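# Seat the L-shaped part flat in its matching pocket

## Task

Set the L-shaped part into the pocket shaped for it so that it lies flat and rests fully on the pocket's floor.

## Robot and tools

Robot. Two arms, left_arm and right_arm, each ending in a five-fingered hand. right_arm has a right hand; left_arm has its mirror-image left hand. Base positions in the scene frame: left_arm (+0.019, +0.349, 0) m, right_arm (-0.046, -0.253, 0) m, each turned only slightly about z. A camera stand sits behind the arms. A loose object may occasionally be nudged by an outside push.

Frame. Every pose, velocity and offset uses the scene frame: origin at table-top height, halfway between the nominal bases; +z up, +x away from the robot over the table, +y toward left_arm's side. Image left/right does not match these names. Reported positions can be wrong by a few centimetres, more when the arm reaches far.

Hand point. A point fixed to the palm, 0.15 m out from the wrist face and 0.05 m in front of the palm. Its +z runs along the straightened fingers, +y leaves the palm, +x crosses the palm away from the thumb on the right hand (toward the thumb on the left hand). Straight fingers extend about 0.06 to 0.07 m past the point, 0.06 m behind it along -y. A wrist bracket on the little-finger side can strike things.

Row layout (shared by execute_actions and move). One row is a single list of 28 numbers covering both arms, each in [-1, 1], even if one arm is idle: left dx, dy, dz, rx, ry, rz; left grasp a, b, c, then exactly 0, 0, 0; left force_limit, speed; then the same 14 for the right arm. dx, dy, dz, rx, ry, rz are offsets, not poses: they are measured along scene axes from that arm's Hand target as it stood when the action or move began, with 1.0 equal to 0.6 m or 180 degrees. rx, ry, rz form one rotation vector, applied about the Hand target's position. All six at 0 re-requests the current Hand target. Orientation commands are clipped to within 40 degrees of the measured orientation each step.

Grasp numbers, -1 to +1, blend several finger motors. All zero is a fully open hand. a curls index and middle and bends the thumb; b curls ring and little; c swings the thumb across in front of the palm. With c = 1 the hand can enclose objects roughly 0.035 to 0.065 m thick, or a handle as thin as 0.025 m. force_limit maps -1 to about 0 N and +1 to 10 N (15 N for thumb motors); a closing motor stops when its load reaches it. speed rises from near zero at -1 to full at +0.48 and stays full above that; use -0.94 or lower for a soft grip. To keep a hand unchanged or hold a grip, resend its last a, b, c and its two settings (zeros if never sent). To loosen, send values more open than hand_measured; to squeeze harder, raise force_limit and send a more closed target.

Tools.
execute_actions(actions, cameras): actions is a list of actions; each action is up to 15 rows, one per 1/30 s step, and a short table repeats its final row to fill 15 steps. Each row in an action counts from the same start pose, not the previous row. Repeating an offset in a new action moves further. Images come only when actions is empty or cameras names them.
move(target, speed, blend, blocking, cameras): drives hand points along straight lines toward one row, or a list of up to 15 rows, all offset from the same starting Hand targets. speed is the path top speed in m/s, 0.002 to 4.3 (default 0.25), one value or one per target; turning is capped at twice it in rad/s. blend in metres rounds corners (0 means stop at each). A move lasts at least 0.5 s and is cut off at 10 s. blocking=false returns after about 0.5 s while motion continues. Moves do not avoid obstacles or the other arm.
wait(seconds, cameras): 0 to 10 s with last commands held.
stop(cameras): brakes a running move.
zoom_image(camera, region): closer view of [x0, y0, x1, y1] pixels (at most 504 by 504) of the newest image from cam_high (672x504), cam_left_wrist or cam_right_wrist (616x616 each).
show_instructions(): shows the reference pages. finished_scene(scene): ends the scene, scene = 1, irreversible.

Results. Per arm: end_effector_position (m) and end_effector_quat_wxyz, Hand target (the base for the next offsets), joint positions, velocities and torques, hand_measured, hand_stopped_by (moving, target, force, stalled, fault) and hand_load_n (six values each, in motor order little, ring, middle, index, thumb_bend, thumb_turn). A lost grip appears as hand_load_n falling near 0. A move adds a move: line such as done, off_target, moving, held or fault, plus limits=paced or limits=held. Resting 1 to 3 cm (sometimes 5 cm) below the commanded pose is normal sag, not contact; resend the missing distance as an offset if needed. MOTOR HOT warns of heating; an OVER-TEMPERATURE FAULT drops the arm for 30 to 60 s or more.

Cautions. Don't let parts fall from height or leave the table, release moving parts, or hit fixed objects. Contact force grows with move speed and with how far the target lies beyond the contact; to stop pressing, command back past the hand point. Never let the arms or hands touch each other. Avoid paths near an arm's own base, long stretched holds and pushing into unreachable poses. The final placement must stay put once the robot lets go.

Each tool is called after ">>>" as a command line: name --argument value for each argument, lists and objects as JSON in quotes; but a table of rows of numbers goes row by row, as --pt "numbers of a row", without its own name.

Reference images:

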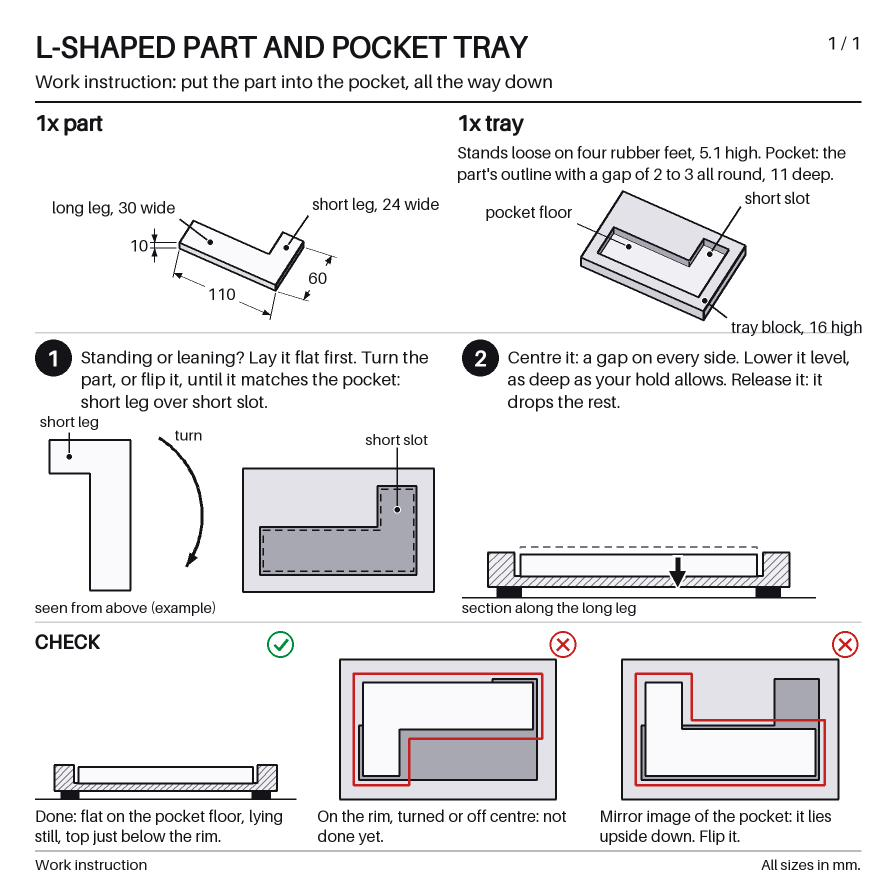

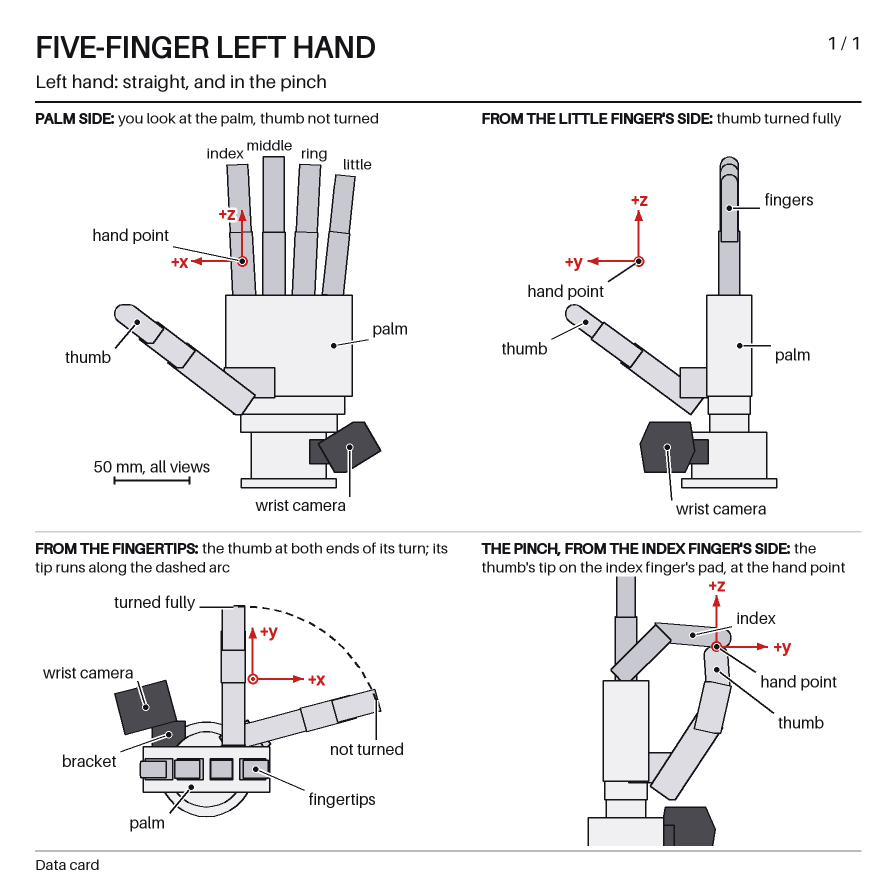

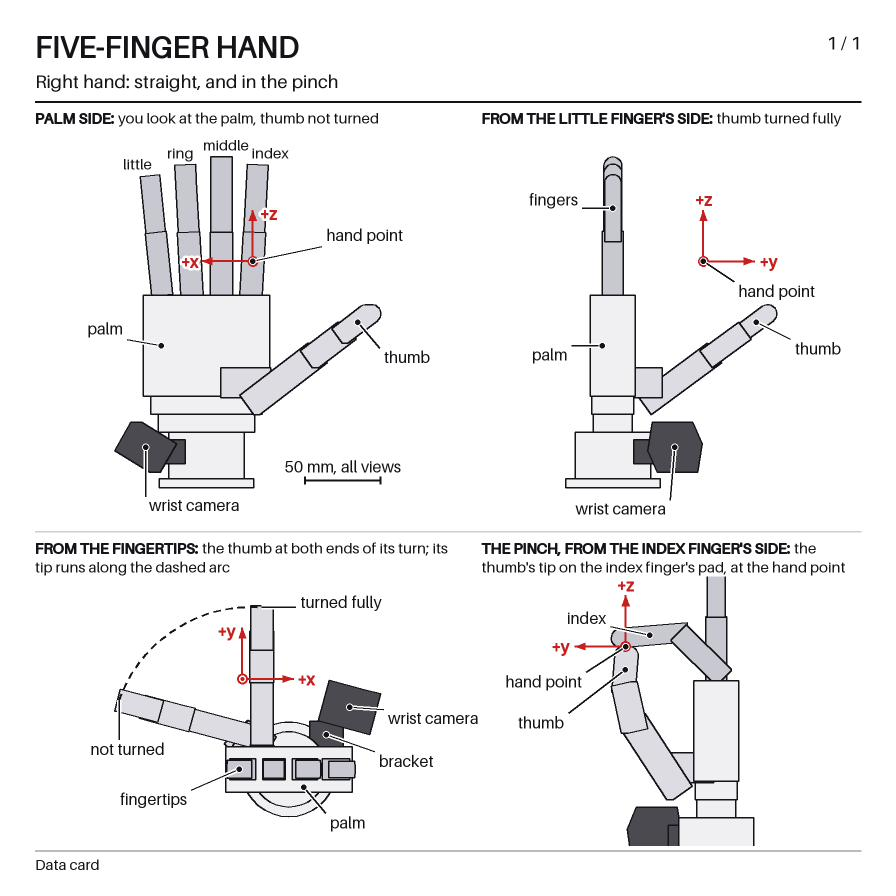

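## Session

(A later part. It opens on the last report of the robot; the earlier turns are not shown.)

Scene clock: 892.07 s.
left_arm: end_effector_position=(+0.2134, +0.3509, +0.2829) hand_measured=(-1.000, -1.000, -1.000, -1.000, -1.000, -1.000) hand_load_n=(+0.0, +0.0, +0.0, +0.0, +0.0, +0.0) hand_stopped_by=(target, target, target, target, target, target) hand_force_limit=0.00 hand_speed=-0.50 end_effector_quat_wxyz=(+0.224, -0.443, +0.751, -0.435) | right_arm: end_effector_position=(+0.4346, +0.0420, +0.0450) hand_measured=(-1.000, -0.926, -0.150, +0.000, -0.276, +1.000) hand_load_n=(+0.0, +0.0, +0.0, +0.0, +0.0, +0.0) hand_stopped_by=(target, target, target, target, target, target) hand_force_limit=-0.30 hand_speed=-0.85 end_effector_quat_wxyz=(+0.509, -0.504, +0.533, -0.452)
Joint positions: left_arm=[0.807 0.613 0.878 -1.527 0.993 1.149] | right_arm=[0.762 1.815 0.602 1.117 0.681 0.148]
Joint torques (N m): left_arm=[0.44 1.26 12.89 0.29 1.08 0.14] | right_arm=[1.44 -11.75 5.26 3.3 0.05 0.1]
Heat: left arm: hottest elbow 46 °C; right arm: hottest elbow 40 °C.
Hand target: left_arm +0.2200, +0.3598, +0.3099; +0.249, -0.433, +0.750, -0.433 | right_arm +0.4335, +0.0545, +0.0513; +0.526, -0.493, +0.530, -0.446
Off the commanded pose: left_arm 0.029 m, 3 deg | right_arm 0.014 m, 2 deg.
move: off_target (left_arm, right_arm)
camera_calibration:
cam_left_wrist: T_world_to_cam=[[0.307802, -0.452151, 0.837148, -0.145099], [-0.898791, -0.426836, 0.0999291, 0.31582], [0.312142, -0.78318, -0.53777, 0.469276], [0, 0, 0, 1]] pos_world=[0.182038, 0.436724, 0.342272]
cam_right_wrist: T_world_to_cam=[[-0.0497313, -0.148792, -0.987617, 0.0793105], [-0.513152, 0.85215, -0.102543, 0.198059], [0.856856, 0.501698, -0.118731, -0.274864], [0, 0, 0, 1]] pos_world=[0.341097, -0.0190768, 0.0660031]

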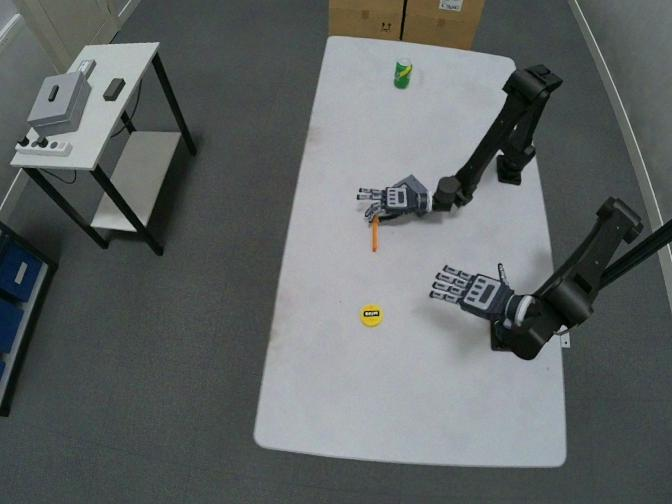

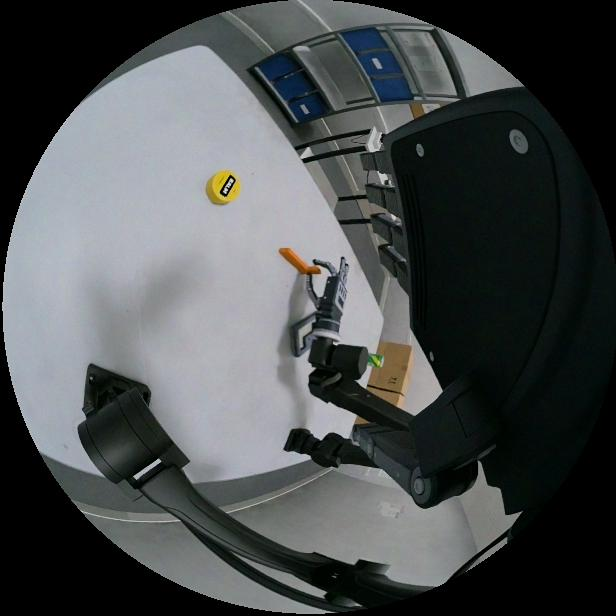

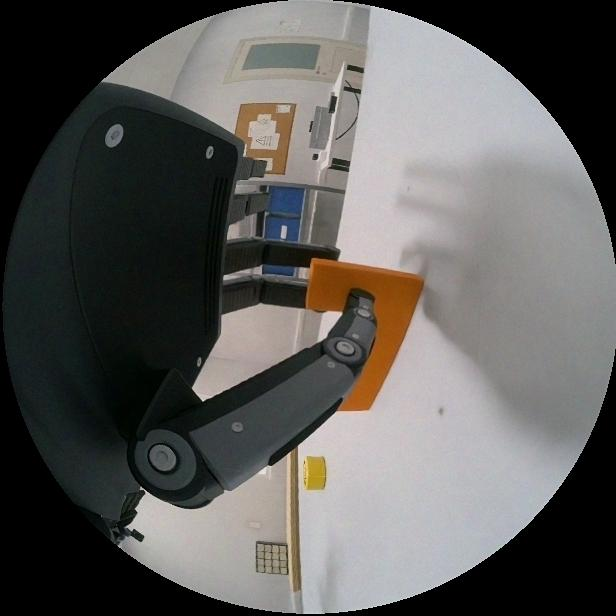

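>>> move --target '[0,0,0,0,0,0, 0,0,0,0,0,0, 0.0, -0.5, 0,0,0.0, 0.0, 0, 0, 0.36,0,1,0,0,0, -0.3, -0.8]' --speed 0.03 --cameras '["cam_left_wrist", "cam_right_wrist", "cam_high"]'

>>> zoom_image --camera "cam_high" --region '[340, 180, 410, 270]'

>>> zoom_image --camera "cam_left_wrist" --region '[265, 235, 325, 295]'

>>> zoom_image --camera "cam_right_wrist" --region '[300, 240, 450, 430]'

Scene clock: 905.23 s.
left_arm: end_effector_position=(+0.2134, +0.3509, +0.2829) hand_measured=(-1.000, -1.000, -1.000, -1.000, -1.000, -1.000) hand_load_n=(+0.0, +0.0, +0.0, +0.0, +0.0, +0.0) hand_stopped_by=(target, target, target, target, target, target) hand_force_limit=0.00 hand_speed=-0.50 end_effector_quat_wxyz=(+0.224, -0.443, +0.751, -0.435) | right_arm: end_effector_position=(+0.4346, +0.0421, +0.0450) hand_measured=(-1.000, -0.946, -0.430, -0.280, -0.380, +1.000) hand_load_n=(+0.0, +0.0, +0.0, -0.5, +0.0, +0.0) hand_stopped_by=(target, target, target, target, target, target) hand_force_limit=-0.30 hand_speed=-0.80 end_effector_quat_wxyz=(+0.509, -0.503, +0.533, -0.451)
Joint positions: left_arm=[0.807 0.613 0.878 -1.527 0.993 1.149] | right_arm=[0.762 1.815 0.602 1.117 0.681 0.149]
Joint torques (N m): left_arm=[0.56 1.14 12.74 0.36 1.06 0.16] | right_arm=[1.38 -10.7 5.31 3.38 0.01 0.09]
Heat: left arm: hottest elbow 46 °C; right arm: hottest elbow 40 °C.
Hand target: left_arm +0.2200, +0.3598, +0.3099; +0.249, -0.433, +0.750, -0.433 | right_arm +0.4335, +0.0545, +0.0513; +0.526, -0.493, +0.530, -0.446
Off the commanded pose: left_arm 0.029 m, 3 deg | right_arm 0.014 m, 2 deg.
move: off_target (left_arm, right_arm)
camera_calibration:
cam_left_wrist: T_world_to_cam=[[0.307802, -0.452151, 0.837148, -0.145099], [-0.898791, -0.426836, 0.0999291, 0.31582], [0.312142, -0.78318, -0.53777, 0.469276], [0, 0, 0, 1]] pos_world=[0.182038, 0.436724, 0.342272]
cam_right_wrist: T_world_to_cam=[[-0.0498656, -0.147234, -0.987844, 0.0793983], [-0.512983, 0.852418, -0.101154, 0.197916], [0.856949, 0.501703, -0.118035, -0.274941], [0, 0, 0, 1]] pos_world=[0.341097, -0.0190784, 0.0660005]

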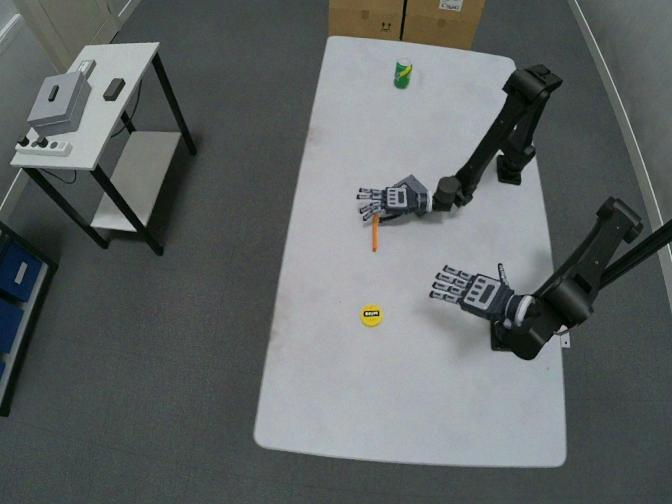

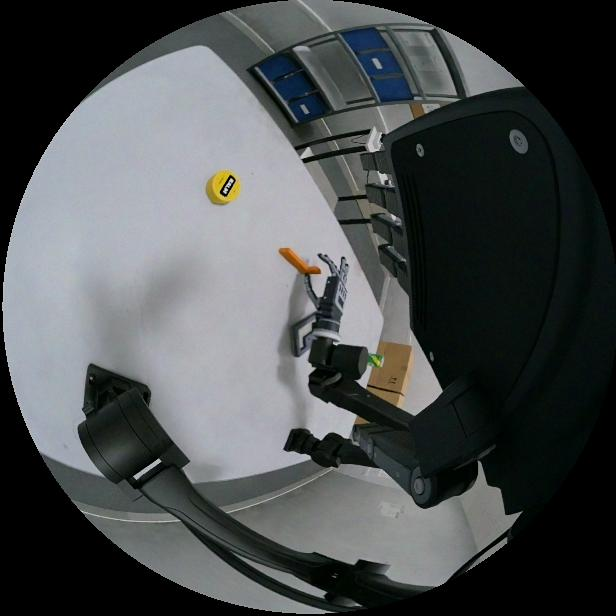

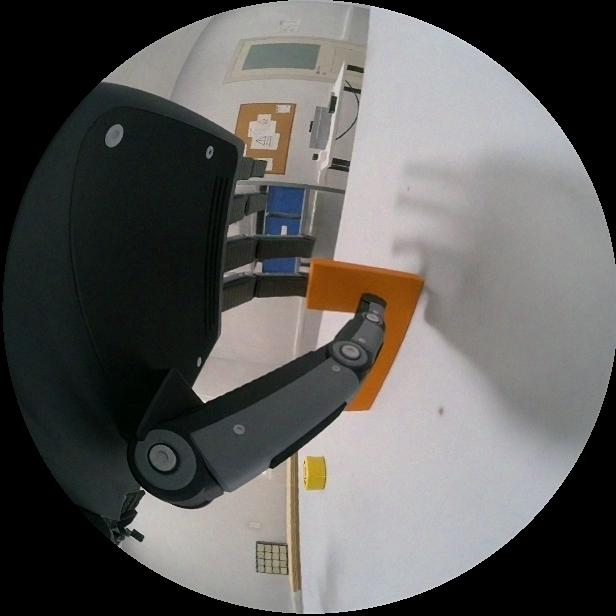

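Scaled by 5.600 from the camera's 672x504 image, which has a finer 960x720 frame.

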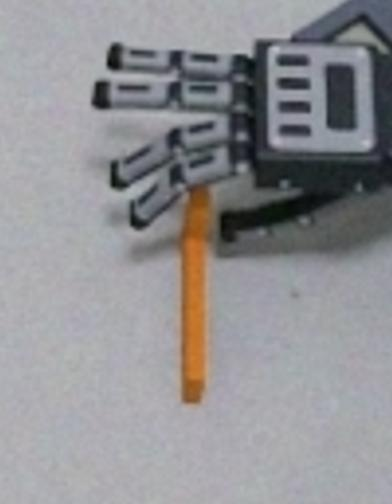

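Scaled by 8.400 from the camera's 616x616 image, which has a finer 880x880 frame.

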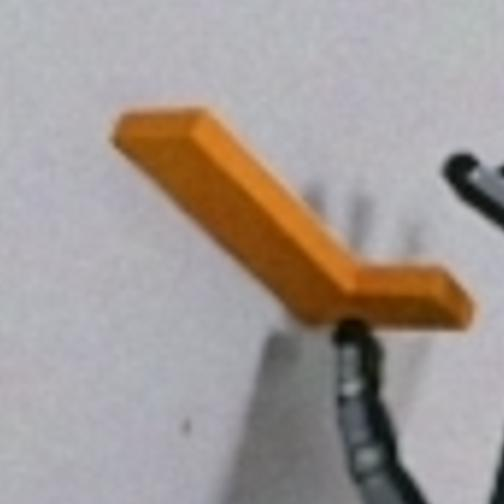

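Scaled by 2.653 from the camera's 616x616 image, which has a finer 880x880 frame.

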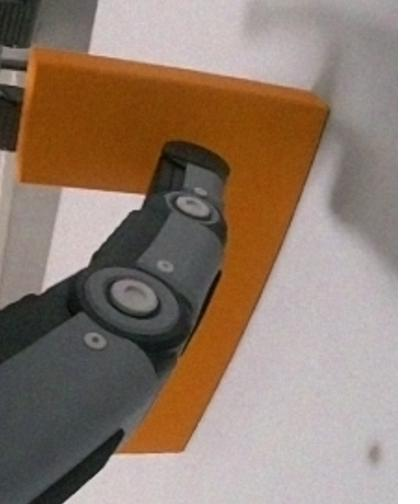

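>>> move --pt "0 0 0 0 0 0 0 0 0 0 0 0 0.0 -0.5 0 0 0.0 0.0 0 0 0.1 0 1 0 0 0 -0.3 -0.5" --pt "0 0 0 0 0 0 0 0 0 0 0 0 0.0 -0.5 -0.0833 0 0.06 0.0 0 0 0.1 0 1 0 0 0 -0.3 -0.5" --pt "0 0 0 0 0 0 0 0 0 0 0 0 0.0 -0.5 -0.25 -0.167 0.25 0.0 0 0 0.1 0 1 0 0 0 -0.3 -0.5" --pt "0 0 0 0 0 0 0 0 0 0 0 0 0.0 -0.5 -0.333 -0.45 0.3 0.0 0.08 0 0.1 0 1 0 0 0 -0.3 -0.5" --speed '[0.05, 0.08, 0.2, 0.25]' --blend '[0, 0.01, 0.05, 0]' --cameras '["all"]'

>>> zoom_image --camera "cam_high" --region '[340, 160, 450, 270]'

>>> zoom_image --camera "cam_left_wrist" --region '[260, 230, 360, 370]'

Scene clock: 932.73 s.
left_arm: end_effector_position=(+0.2134, +0.3509, +0.2829) hand_measured=(-1.000, -1.000, -1.000, -1.000, -1.000, -1.000) hand_load_n=(+0.0, +0.0, +0.0, +0.0, +0.0, +0.0) hand_stopped_by=(target, target, target, target, target, target) hand_force_limit=0.00 hand_speed=-0.50 end_effector_quat_wxyz=(+0.224, -0.443, +0.751, -0.435) | right_arm: end_effector_position=(+0.2286, -0.2090, +0.1975) hand_measured=(-1.000, -0.986, -0.950, -0.800, -0.576, +1.000) hand_load_n=(+0.0, +0.0, +0.0, +0.0, +0.0, +0.0) hand_stopped_by=(target, target, target, target, target, target) hand_force_limit=-0.30 hand_speed=-0.50 end_effector_quat_wxyz=(-0.450, +0.551, -0.602, +0.363)
Joint positions: left_arm=[0.807 0.613 0.878 -1.527 0.993 1.149] | right_arm=[-0.002 0.212 0.375 -0.503 -0.106 0.114]
Joint torques (N m): left_arm=[0.5 1.14 12.93 0.36 1.04 0.13] | right_arm=[-0.62 3.19 16.24 1.55 -0.1 -0.23]
Heat: left arm: hottest elbow 47 °C; right arm: hottest elbow 40 °C.
Hand target: left_arm +0.2200, +0.3598, +0.3099; +0.249, -0.433, +0.750, -0.433 | right_arm +0.2337, -0.2155, +0.2313; +0.456, -0.545, +0.592, -0.381
Off the commanded pose: left_arm 0.029 m, 3 deg | right_arm 0.035 m, 3 deg.
move: off_target (left_arm, right_arm)
camera_calibration:
cam_left_wrist: T_world_to_cam=[[0.307802, -0.452151, 0.837148, -0.145099], [-0.898791, -0.426836, 0.0999291, 0.31582], [0.312142, -0.78318, -0.53777, 0.469276], [0, 0, 0, 1]] pos_world=[0.182038, 0.436724, 0.342272]
cam_right_wrist: T_world_to_cam=[[-0.306242, -0.102772, -0.94639, 0.242433], [-0.531602, 0.843164, 0.0804582, 0.288029], [0.789693, 0.527742, -0.312846, 0.104895], [0, 0, 0, 1]] pos_world=[0.144525, -0.273298, 0.239078]

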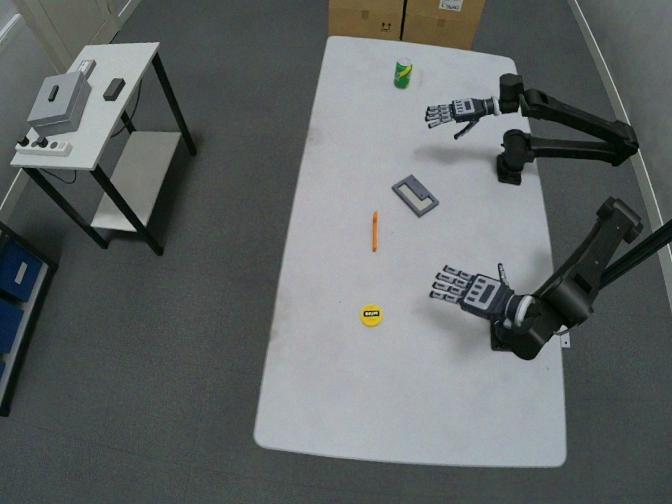

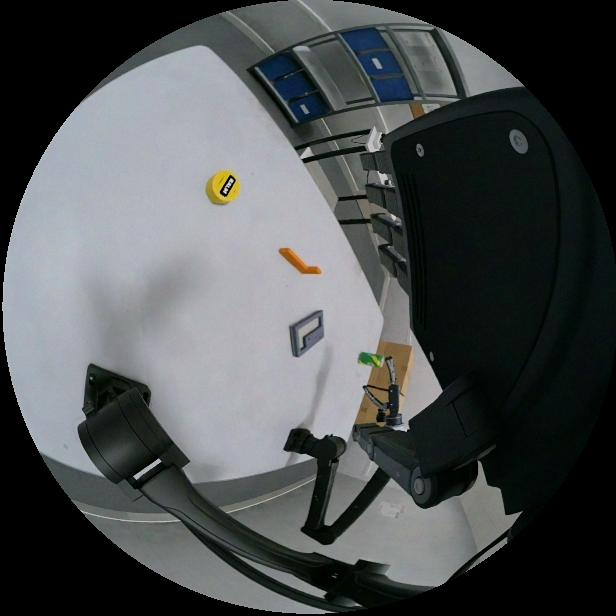

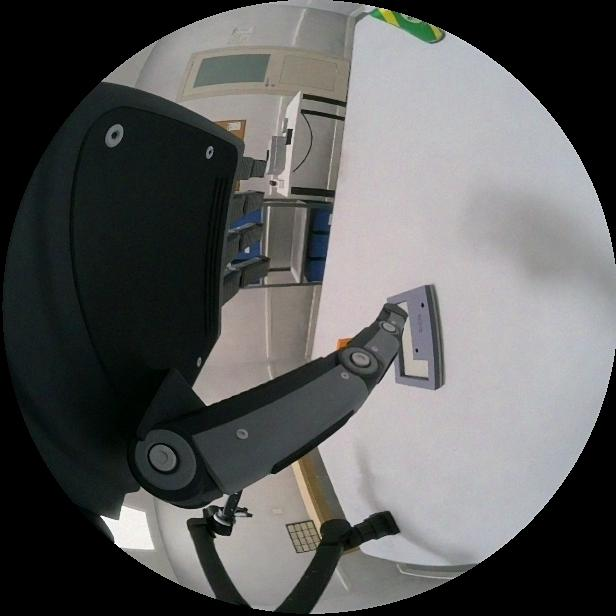

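Scaled by 4.582 from the camera's 672x504 image, which has a finer 960x720 frame.

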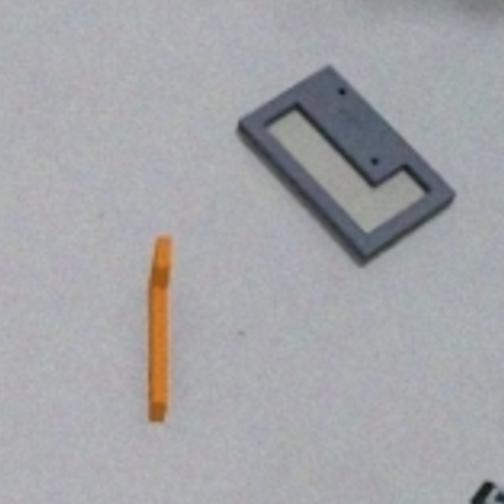

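Scaled by 3.600 from the camera's 616x616 image, which has a finer 880x880 frame.

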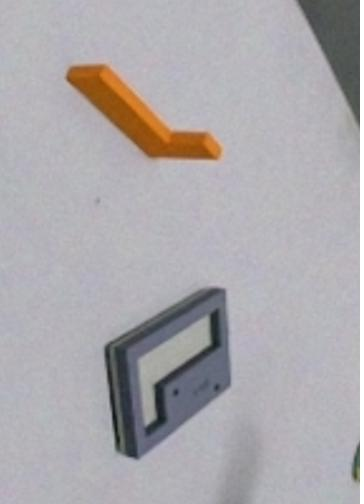

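>>> zoom_image --camera "cam_left_wrist" --region '[270, 240, 330, 290]'

>>> zoom_image --camera "cam_high" --region '[360, 200, 390, 260]'

Scaled by 8.400 from the camera's 616x616 image, which has a finer 880x880 frame.

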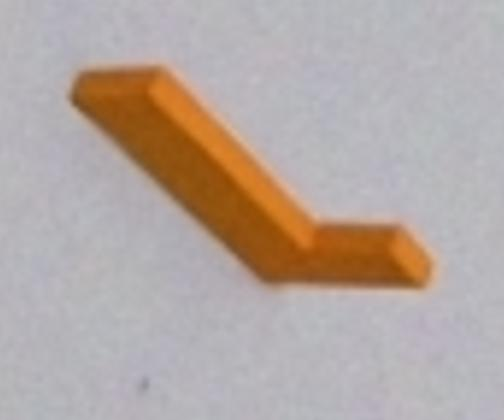

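Scaled by 8.400 from the camera's 672x504 image, which has a finer 960x720 frame.

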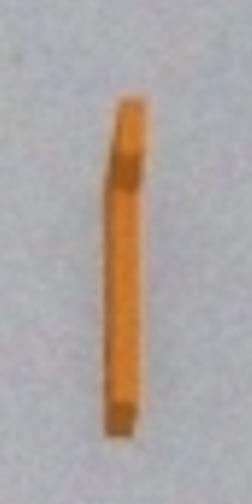

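>>> move --target '[0.3717,-0.5397,-0.2333,-0.0329,-0.1369,0.1805, 0.42,0,1,0,0,0, -0.3, -0.5, 0,0,0,0,0,0, 0.1,0,1,0,0,0, -0.3, -0.5]' --speed 0.2 --cameras '["all"]'

>>> zoom_image --camera "cam_left_wrist" --region '[150, 200, 400, 450]'

Scene clock: 1027.33 s.
left_arm: end_effector_position=(+0.4274, +0.0574, +0.1362) hand_measured=(-1.000, -0.938, -0.310, -0.160, -0.336, +1.000) hand_load_n=(+0.0, +0.0, +0.0, +0.0, +0.0, +0.0) hand_stopped_by=(target, target, target, target, target, target) hand_force_limit=-0.30 hand_speed=-0.50 end_effector_quat_wxyz=(-0.489, +0.536, -0.534, +0.436) | right_arm: end_effector_position=(+0.2286, -0.2092, +0.1976) hand_measured=(-1.000, -0.986, -0.950, -0.800, -0.576, +1.000) hand_load_n=(+0.0, +0.0, +0.0, +0.0, +0.0, +0.0) hand_stopped_by=(target, target, target, target, target, target) hand_force_limit=-0.30 hand_speed=-0.50 end_effector_quat_wxyz=(-0.450, +0.551, -0.602, +0.363)
Joint positions: left_arm=[-0.893 1.375 0.582 0.55 -0.932 -0.141] | right_arm=[-0.003 0.212 0.375 -0.503 -0.107 0.114]
Joint torques (N m): left_arm=[-0.62 -6.65 11.03 2.92 -0.12 0.17] | right_arm=[-0.21 3.37 16.2 1.62 -0.1 -0.24]
Heat: left arm: hottest elbow 47 °C; right arm: hottest elbow 51 °C.
Hand target: left_arm +0.4430, +0.0360, +0.1699; -0.490, +0.535, -0.508, +0.465 | right_arm +0.2337, -0.2155, +0.2313; +0.456, -0.545, +0.592, -0.381
Off the commanded pose: left_arm 0.043 m, 5 deg | right_arm 0.035 m, 3 deg.
move: off_target (left_arm, right_arm)
camera_calibration:
cam_left_wrist: T_world_to_cam=[[0.147622, -0.318405, 0.93639, -0.17362], [-0.493791, -0.844051, -0.209161, 0.290505], [0.856959, -0.431504, -0.281826, -0.194157], [0, 0, 0, 1]] pos_world=[0.335463, 0.10614, 0.16862]
cam_right_wrist: T_world_to_cam=[[-0.306211, -0.102297, -0.946451, 0.242552], [-0.531573, 0.843145, 0.0808518, 0.288094], [0.789725, 0.527865, -0.312559, 0.104962], [0, 0, 0, 1]] pos_world=[0.144524, -0.273498, 0.239078]

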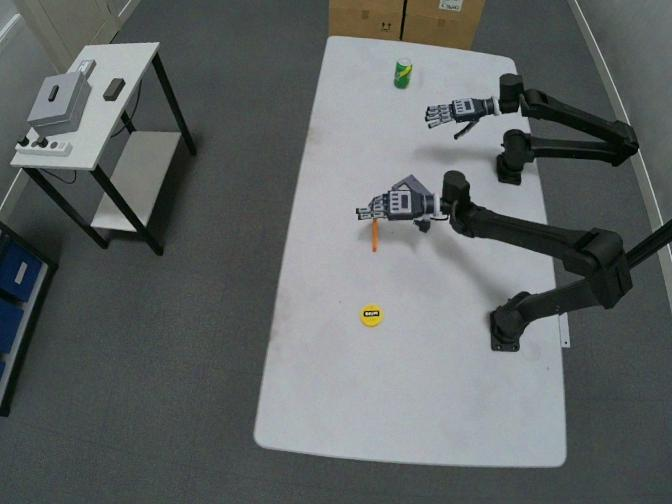

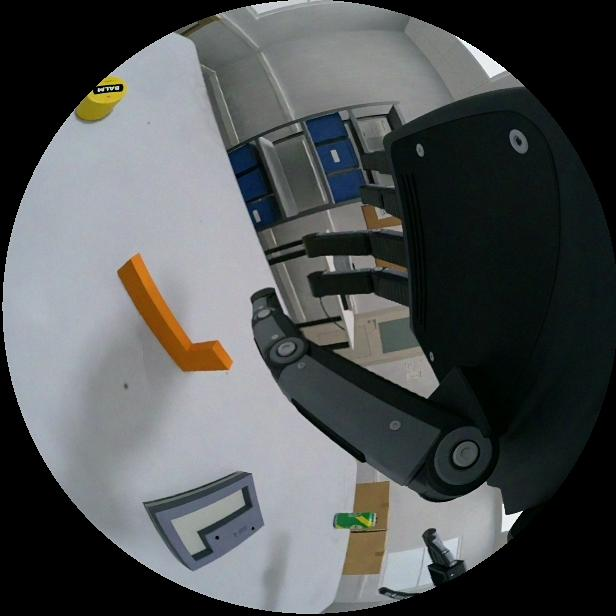

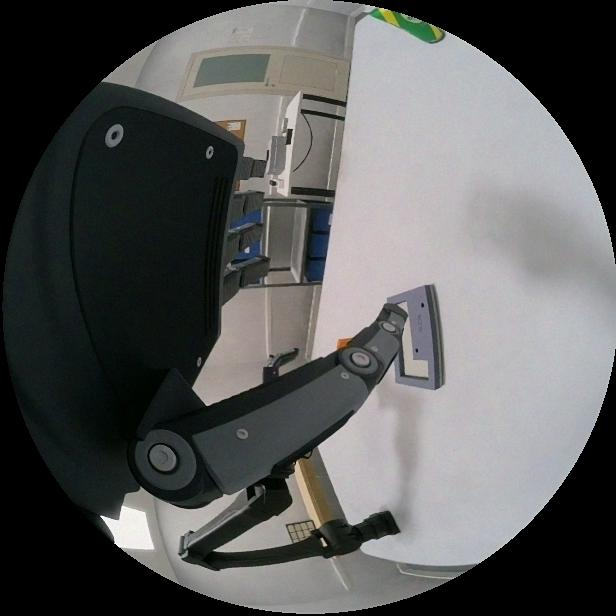

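Scaled by 2.016 from the camera's 616x616 image, which has a finer 880x880 frame.

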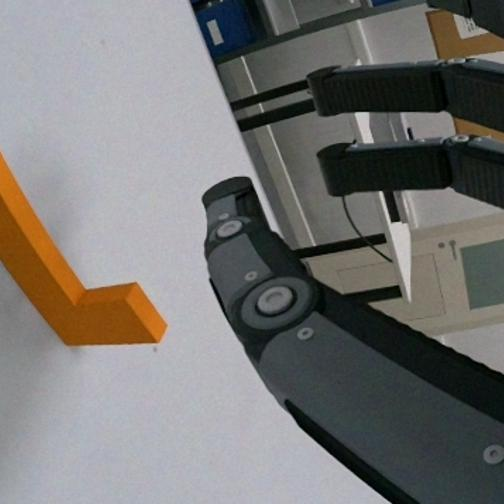

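>>> move --target '[0.0148,-0.0605,-0.0853,-0.0167,-0.018,0, 0.42,0,1,0,0,0, -0.3, -0.5, 0,0,0,0,0,0, 0.1,0,1,0,0,0, -0.3, -0.5]' --speed 0.1 --cameras '["cam_left_wrist", "cam_high"]'

>>> zoom_image --camera "cam_left_wrist" --region '[150, 200, 350, 400]'

Scene clock: 1053.20 s.
left_arm: end_effector_position=(+0.4424, +0.0231, +0.0932) hand_measured=(-1.000, -0.938, -0.310, -0.160, -0.336, +1.000) hand_load_n=(+0.0, +0.0, +0.0, +0.0, +0.0, +0.0) hand_stopped_by=(target, target, target, target, target, target) hand_force_limit=-0.30 hand_speed=-0.50 end_effector_quat_wxyz=(-0.492, +0.537, -0.502, +0.466) | right_arm: end_effector_position=(+0.2286, -0.2092, +0.1976) hand_measured=(-1.000, -0.986, -0.950, -0.800, -0.576, +1.000) hand_load_n=(+0.0, +0.0, +0.0, +0.0, +0.0, +0.0) hand_stopped_by=(target, target, target, target, target, target) hand_force_limit=-0.30 hand_speed=-0.50 end_effector_quat_wxyz=(-0.450, +0.551, -0.602, +0.363)
Joint positions: left_arm=[-0.925 1.628 0.61 0.874 -0.975 -0.126] | right_arm=[-0.003 0.212 0.375 -0.503 -0.107 0.114]
Joint torques (N m): left_arm=[-1.03 -8.41 8.76 2.89 -0.01 0.15] | right_arm=[-0.09 3.14 16.13 1.37 -0.1 -0.23]
Heat: left arm: hottest elbow 46 °C; right arm: hottest elbow 52 °C.
Hand target: left_arm +0.4519, -0.0003, +0.1187; -0.489, +0.535, -0.481, +0.493 | right_arm +0.2337, -0.2155, +0.2313; +0.456, -0.545, +0.592, -0.381
Off the commanded pose: left_arm 0.036 m, 4 deg | right_arm 0.035 m, 3 deg.
move: off_target (left_arm, right_arm)
camera_calibration:
cam_left_wrist: T_world_to_cam=[[0.0869686, -0.263642, 0.960692, -0.123198], [-0.473414, -0.859436, -0.192998, 0.249778], [0.876536, -0.43802, -0.199556, -0.250208], [0, 0, 0, 1]] pos_world=[0.348279, 0.0725919, 0.116631]
Images, in order (width x height): cam_high 672x504, cam_left_wrist 616x616.

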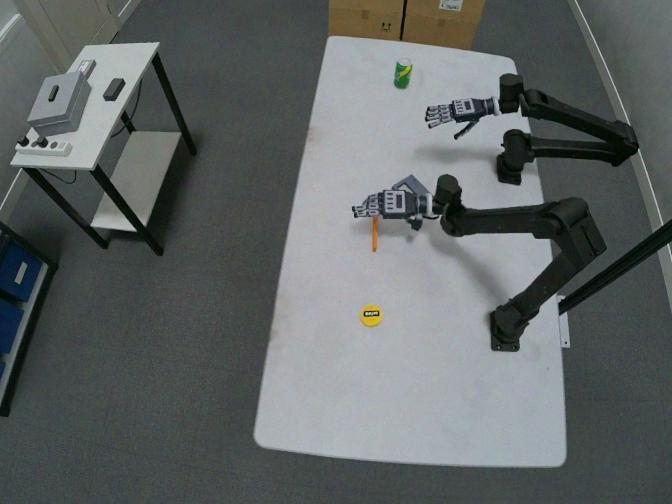

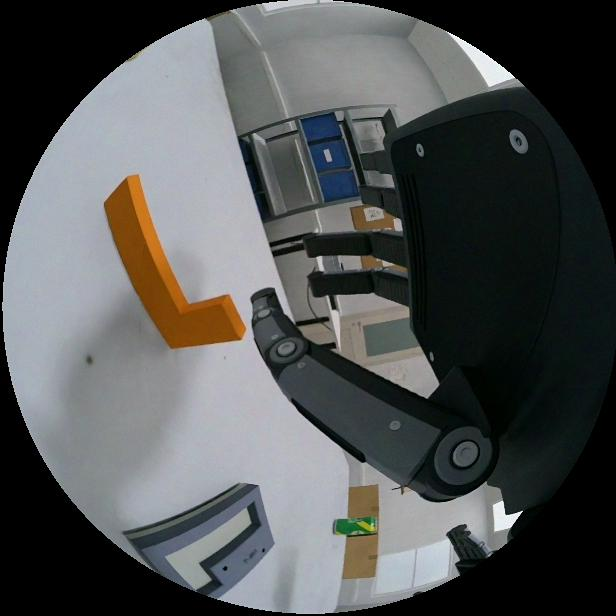

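Scaled by 2.520 from the camera's 616x616 image, which has a finer 880x880 frame.

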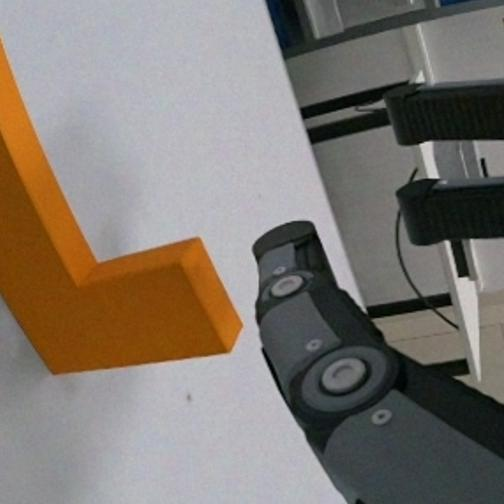

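>>> move --target '[-0.018,-0.0018,-0.03,0,0,0, 0.42,0,1,0,0,0, -0.3, -0.5, 0,0,0,0,0,0, 0.1,0,1,0,0,0, -0.3, -0.5]' --speed 0.06 --cameras '["cam_left_wrist"]'

>>> zoom_image --camera "cam_left_wrist" --region '[150, 200, 350, 400]'

Scene clock: 1076.87 s.
left_arm: end_effector_position=(+0.4375, +0.0148, +0.0840) hand_measured=(-1.000, -0.938, -0.310, -0.160, -0.336, +1.000) hand_load_n=(+0.0, +0.0, +0.0, +0.0, +0.0, +0.5) hand_stopped_by=(target, target, target, target, target, target) hand_force_limit=-0.30 hand_speed=-0.50 end_effector_quat_wxyz=(-0.492, +0.536, -0.496, +0.473) | right_arm: end_effector_position=(+0.2286, -0.2092, +0.1976) hand_measured=(-1.000, -0.986, -0.950, -0.800, -0.576, +1.000) hand_load_n=(-0.5, +0.0, +0.0, +0.0, +0.0, +0.0) hand_stopped_by=(target, target, target, target, target, target) hand_force_limit=-0.30 hand_speed=-0.50 end_effector_quat_wxyz=(-0.450, +0.551, -0.602, +0.363)
Joint positions: left_arm=[-0.948 1.674 0.61 0.938 -0.996 -0.126] | right_arm=[-0.003 0.212 0.375 -0.503 -0.107 0.114]
Joint torques (N m): left_arm=[-1.03 -8.35 6.82 2.88 -0.03 0.13] | right_arm=[-0.85 3.43 16.17 1.76 -0.08 -0.25]
Heat: left arm: hottest elbow 43 °C; right arm: hottest elbow 53 °C.
Hand target: left_arm +0.4411, -0.0014, +0.1007; -0.489, +0.535, -0.481, +0.493 | right_arm +0.2337, -0.2155, +0.2313; +0.456, -0.545, +0.592, -0.381
Off the commanded pose: left_arm 0.024 m, 3 deg | right_arm 0.035 m, 3 deg.
move: off_target (left_arm, right_arm)
camera_calibration:
cam_left_wrist: T_world_to_cam=[[0.0736775, -0.251211, 0.965124, -0.110853], [-0.472334, -0.861119, -0.188082, 0.237721], [0.878335, -0.442004, -0.182101, -0.253594], [0, 0, 0, 1]] pos_world=[0.343192, 0.0647684, 0.105519]
Images, in order (width x height): cam_left_wrist 616x616.

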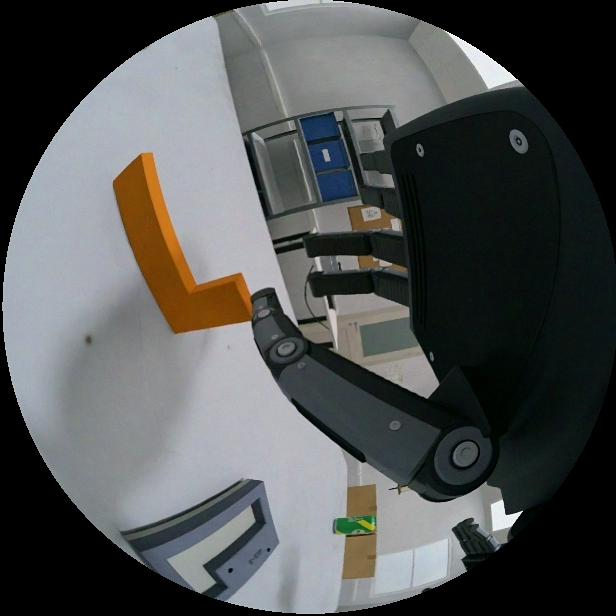

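Scaled by 2.520 from the camera's 616x616 image, which has a finer 880x880 frame.

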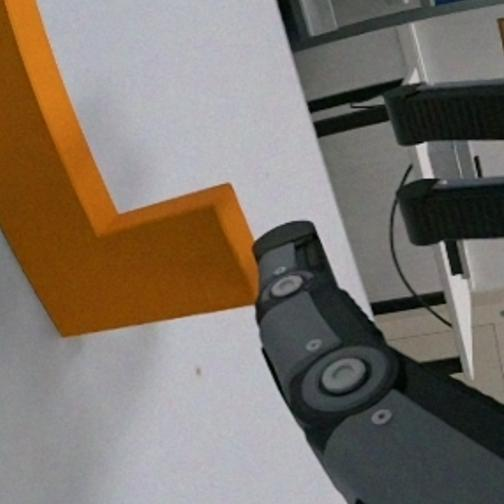

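>>> move --target '[0,0,-0.03,0,0,0, 0.42,0,1,0,0,0, -0.3, -0.5, 0,0,0,0,0,0, 0.1,0,1,0,0,0, -0.3, -0.5]' --speed 0.05 --cameras '["cam_left_wrist", "cam_high"]'

>>> zoom_image --camera "cam_left_wrist" --region '[150, 200, 350, 400]'

>>> zoom_image --camera "cam_high" --region '[340, 170, 430, 270]'

Scene clock: 1109.13 s.
left_arm: end_effector_position=(+0.4387, +0.0132, +0.0683) hand_measured=(-1.000, -0.938, -0.310, -0.160, -0.336, +1.000) hand_load_n=(+0.0, +0.0, -0.5, +0.0, +0.0, +0.0) hand_stopped_by=(target, target, target, target, target, target) hand_force_limit=-0.30 hand_speed=-0.50 end_effector_quat_wxyz=(-0.491, +0.537, -0.495, +0.475) | right_arm: end_effector_position=(+0.2286, -0.2092, +0.1976) hand_measured=(-1.000, -0.986, -0.950, -0.800, -0.576, +1.000) hand_load_n=(+0.0, +0.0, -0.5, +0.0, +0.0, +0.0) hand_stopped_by=(target, target, target, target, target, target) hand_force_limit=-0.30 hand_speed=-0.50 end_effector_quat_wxyz=(-0.450, +0.551, -0.602, +0.363)
Joint positions: left_arm=[-0.948 1.731 0.61 0.999 -0.996 -0.126] | right_arm=[-0.003 0.212 0.375 -0.503 -0.107 0.114]
Joint torques (N m): left_arm=[-1.44 -8.76 5.97 2.8 0 0.14] | right_arm=[-0.73 3.14 16.14 1.5 -0.07 -0.23]
Heat: left arm: hottest elbow 41 °C; right arm: hottest elbow 54 °C.
Hand target: left_arm +0.4411, -0.0014, +0.0827; -0.489, +0.535, -0.481, +0.493 | right_arm +0.2337, -0.2155, +0.2313; +0.456, -0.545, +0.592, -0.381
Off the commanded pose: left_arm 0.021 m, 3 deg | right_arm 0.035 m, 3 deg.
move: off_target (left_arm, right_arm)
camera_calibration:
cam_left_wrist: T_world_to_cam=[[0.0710947, -0.24763, 0.966243, -0.0952309], [-0.471847, -0.861806, -0.186147, 0.233624], [0.87881, -0.442684, -0.178113, -0.258633], [0, 0, 0, 1]] pos_world=[0.344295, 0.063264, 0.0894386]
Images, in order (width x height): cam_high 672x504, cam_left_wrist 616x616.

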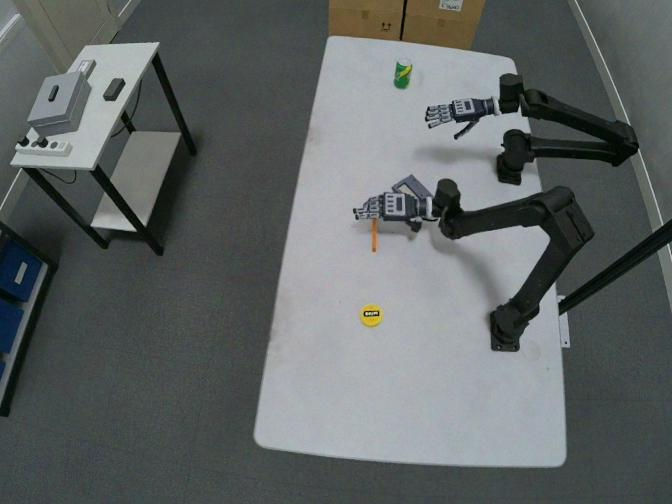

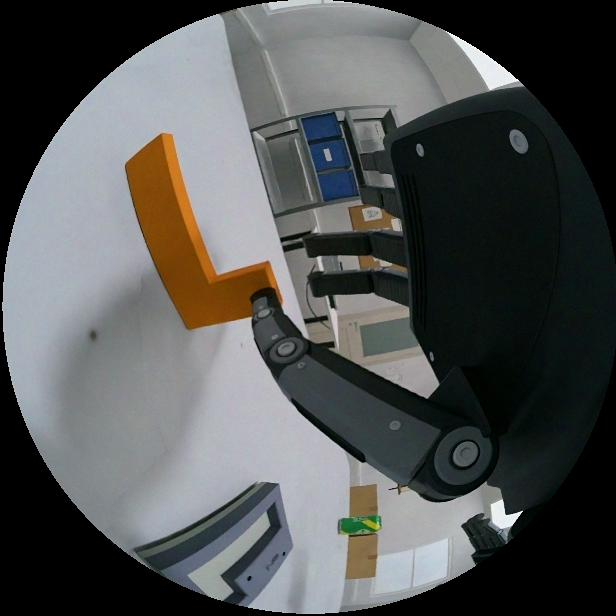

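Scaled by 2.520 from the camera's 616x616 image, which has a finer 880x880 frame.

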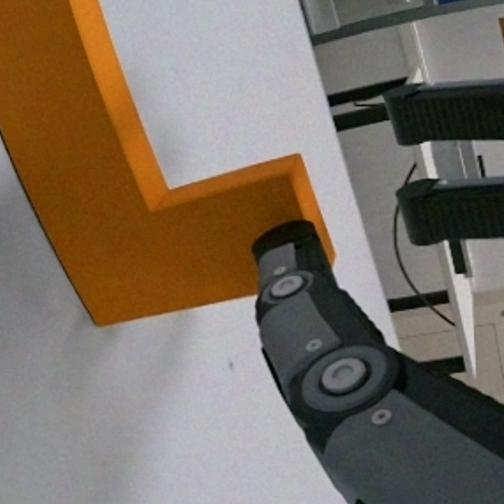

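Scaled by 5.040 from the camera's 672x504 image, which has a finer 960x720 frame.

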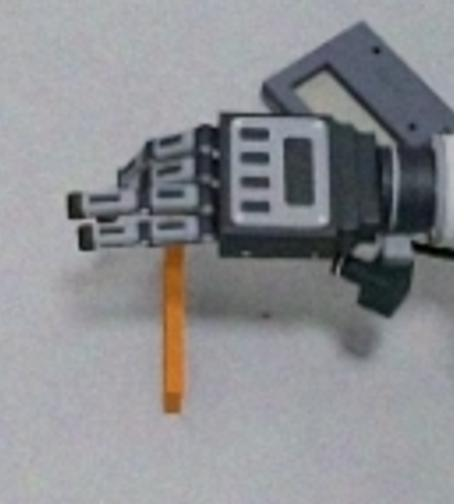

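>>> move --target '[0.0067,0.0083,-0.0467,0,0,0, 0.42,0,1,0,0,0, -0.3, -0.5, 0,0,0,0,0,0, 0.1,0,1,0,0,0, -0.3, -0.5]' --speed 0.05 --cameras '["cam_left_wrist", "cam_high"]'

>>> zoom_image --camera "cam_left_wrist" --region '[150, 200, 350, 400]'

>>> zoom_image --camera "cam_high" --region '[340, 170, 430, 270]'

Scene clock: 1128.17 s.
left_arm: end_effector_position=(+0.4391, +0.0104, +0.0434) hand_measured=(-1.000, -0.938, -0.310, -0.160, -0.336, +1.000) hand_load_n=(+0.0, +0.0, +0.0, +0.0, +0.0, +0.0) hand_stopped_by=(target, target, target, target, target, target) hand_force_limit=-0.30 hand_speed=-0.50 end_effector_quat_wxyz=(-0.488, +0.535, -0.494, +0.480) | right_arm: end_effector_position=(+0.2286, -0.2092, +0.1976) hand_measured=(-1.000, -0.986, -0.950, -0.800, -0.576, +1.000) hand_load_n=(+0.0, +0.0, +0.0, +0.0, +0.0, +0.0) hand_stopped_by=(target, target, target, target, target, target) hand_force_limit=-0.30 hand_speed=-0.50 end_effector_quat_wxyz=(-0.450, +0.551, -0.602, +0.363)
Joint positions: left_arm=[-0.948 1.821 0.61 1.099 -0.987 -0.126] | right_arm=[-0.003 0.212 0.375 -0.503 -0.107 0.114]
Joint torques (N m): left_arm=[0.15 -9.35 4.79 2.86 0.24 0.15] | right_arm=[-0.5 3.37 16.14 1.73 -0.08 -0.24]
Heat: left arm: hottest elbow 40 °C; right arm: hottest elbow 54 °C.
Hand target: left_arm +0.4451, +0.0036, +0.0547; -0.489, +0.535, -0.481, +0.493 | right_arm +0.2337, -0.2155, +0.2313; +0.456, -0.545, +0.592, -0.381
Off the commanded pose: left_arm 0.014 m, 2 deg | right_arm 0.035 m, 3 deg.
move: off_target (left_arm, right_arm)
camera_calibration:
cam_left_wrist: T_world_to_cam=[[0.0645384, -0.2404, 0.968526, -0.0691551], [-0.478893, -0.85895, -0.181291, 0.229638], [0.875498, -0.45212, -0.170561, -0.263443], [0, 0, 0, 1]] pos_world=[0.345079, 0.0615146, 0.0636766]
Images, in order (width x height): cam_high 672x504, cam_left_wrist 616x616.

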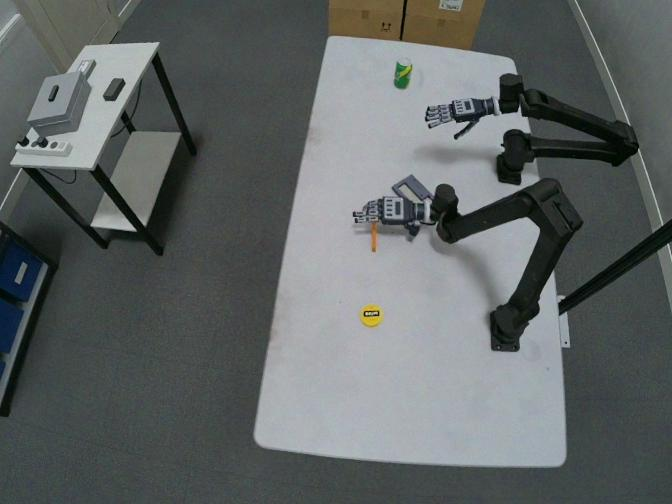

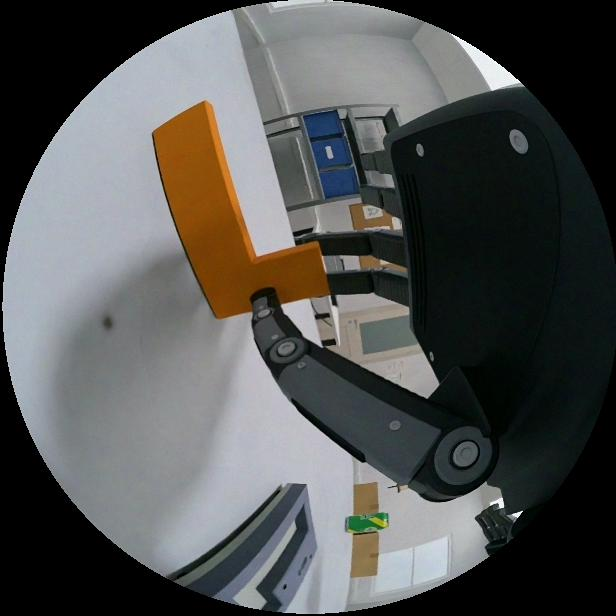

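Scaled by 2.520 from the camera's 616x616 image, which has a finer 880x880 frame.

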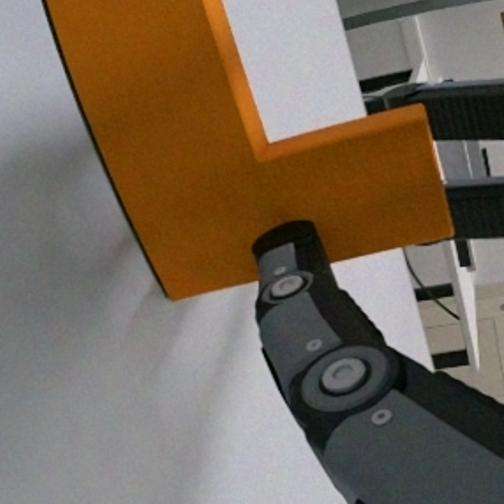

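Scaled by 5.040 from the camera's 672x504 image, which has a finer 960x720 frame.

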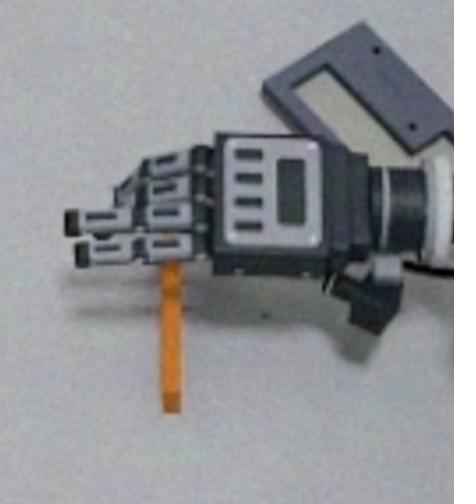

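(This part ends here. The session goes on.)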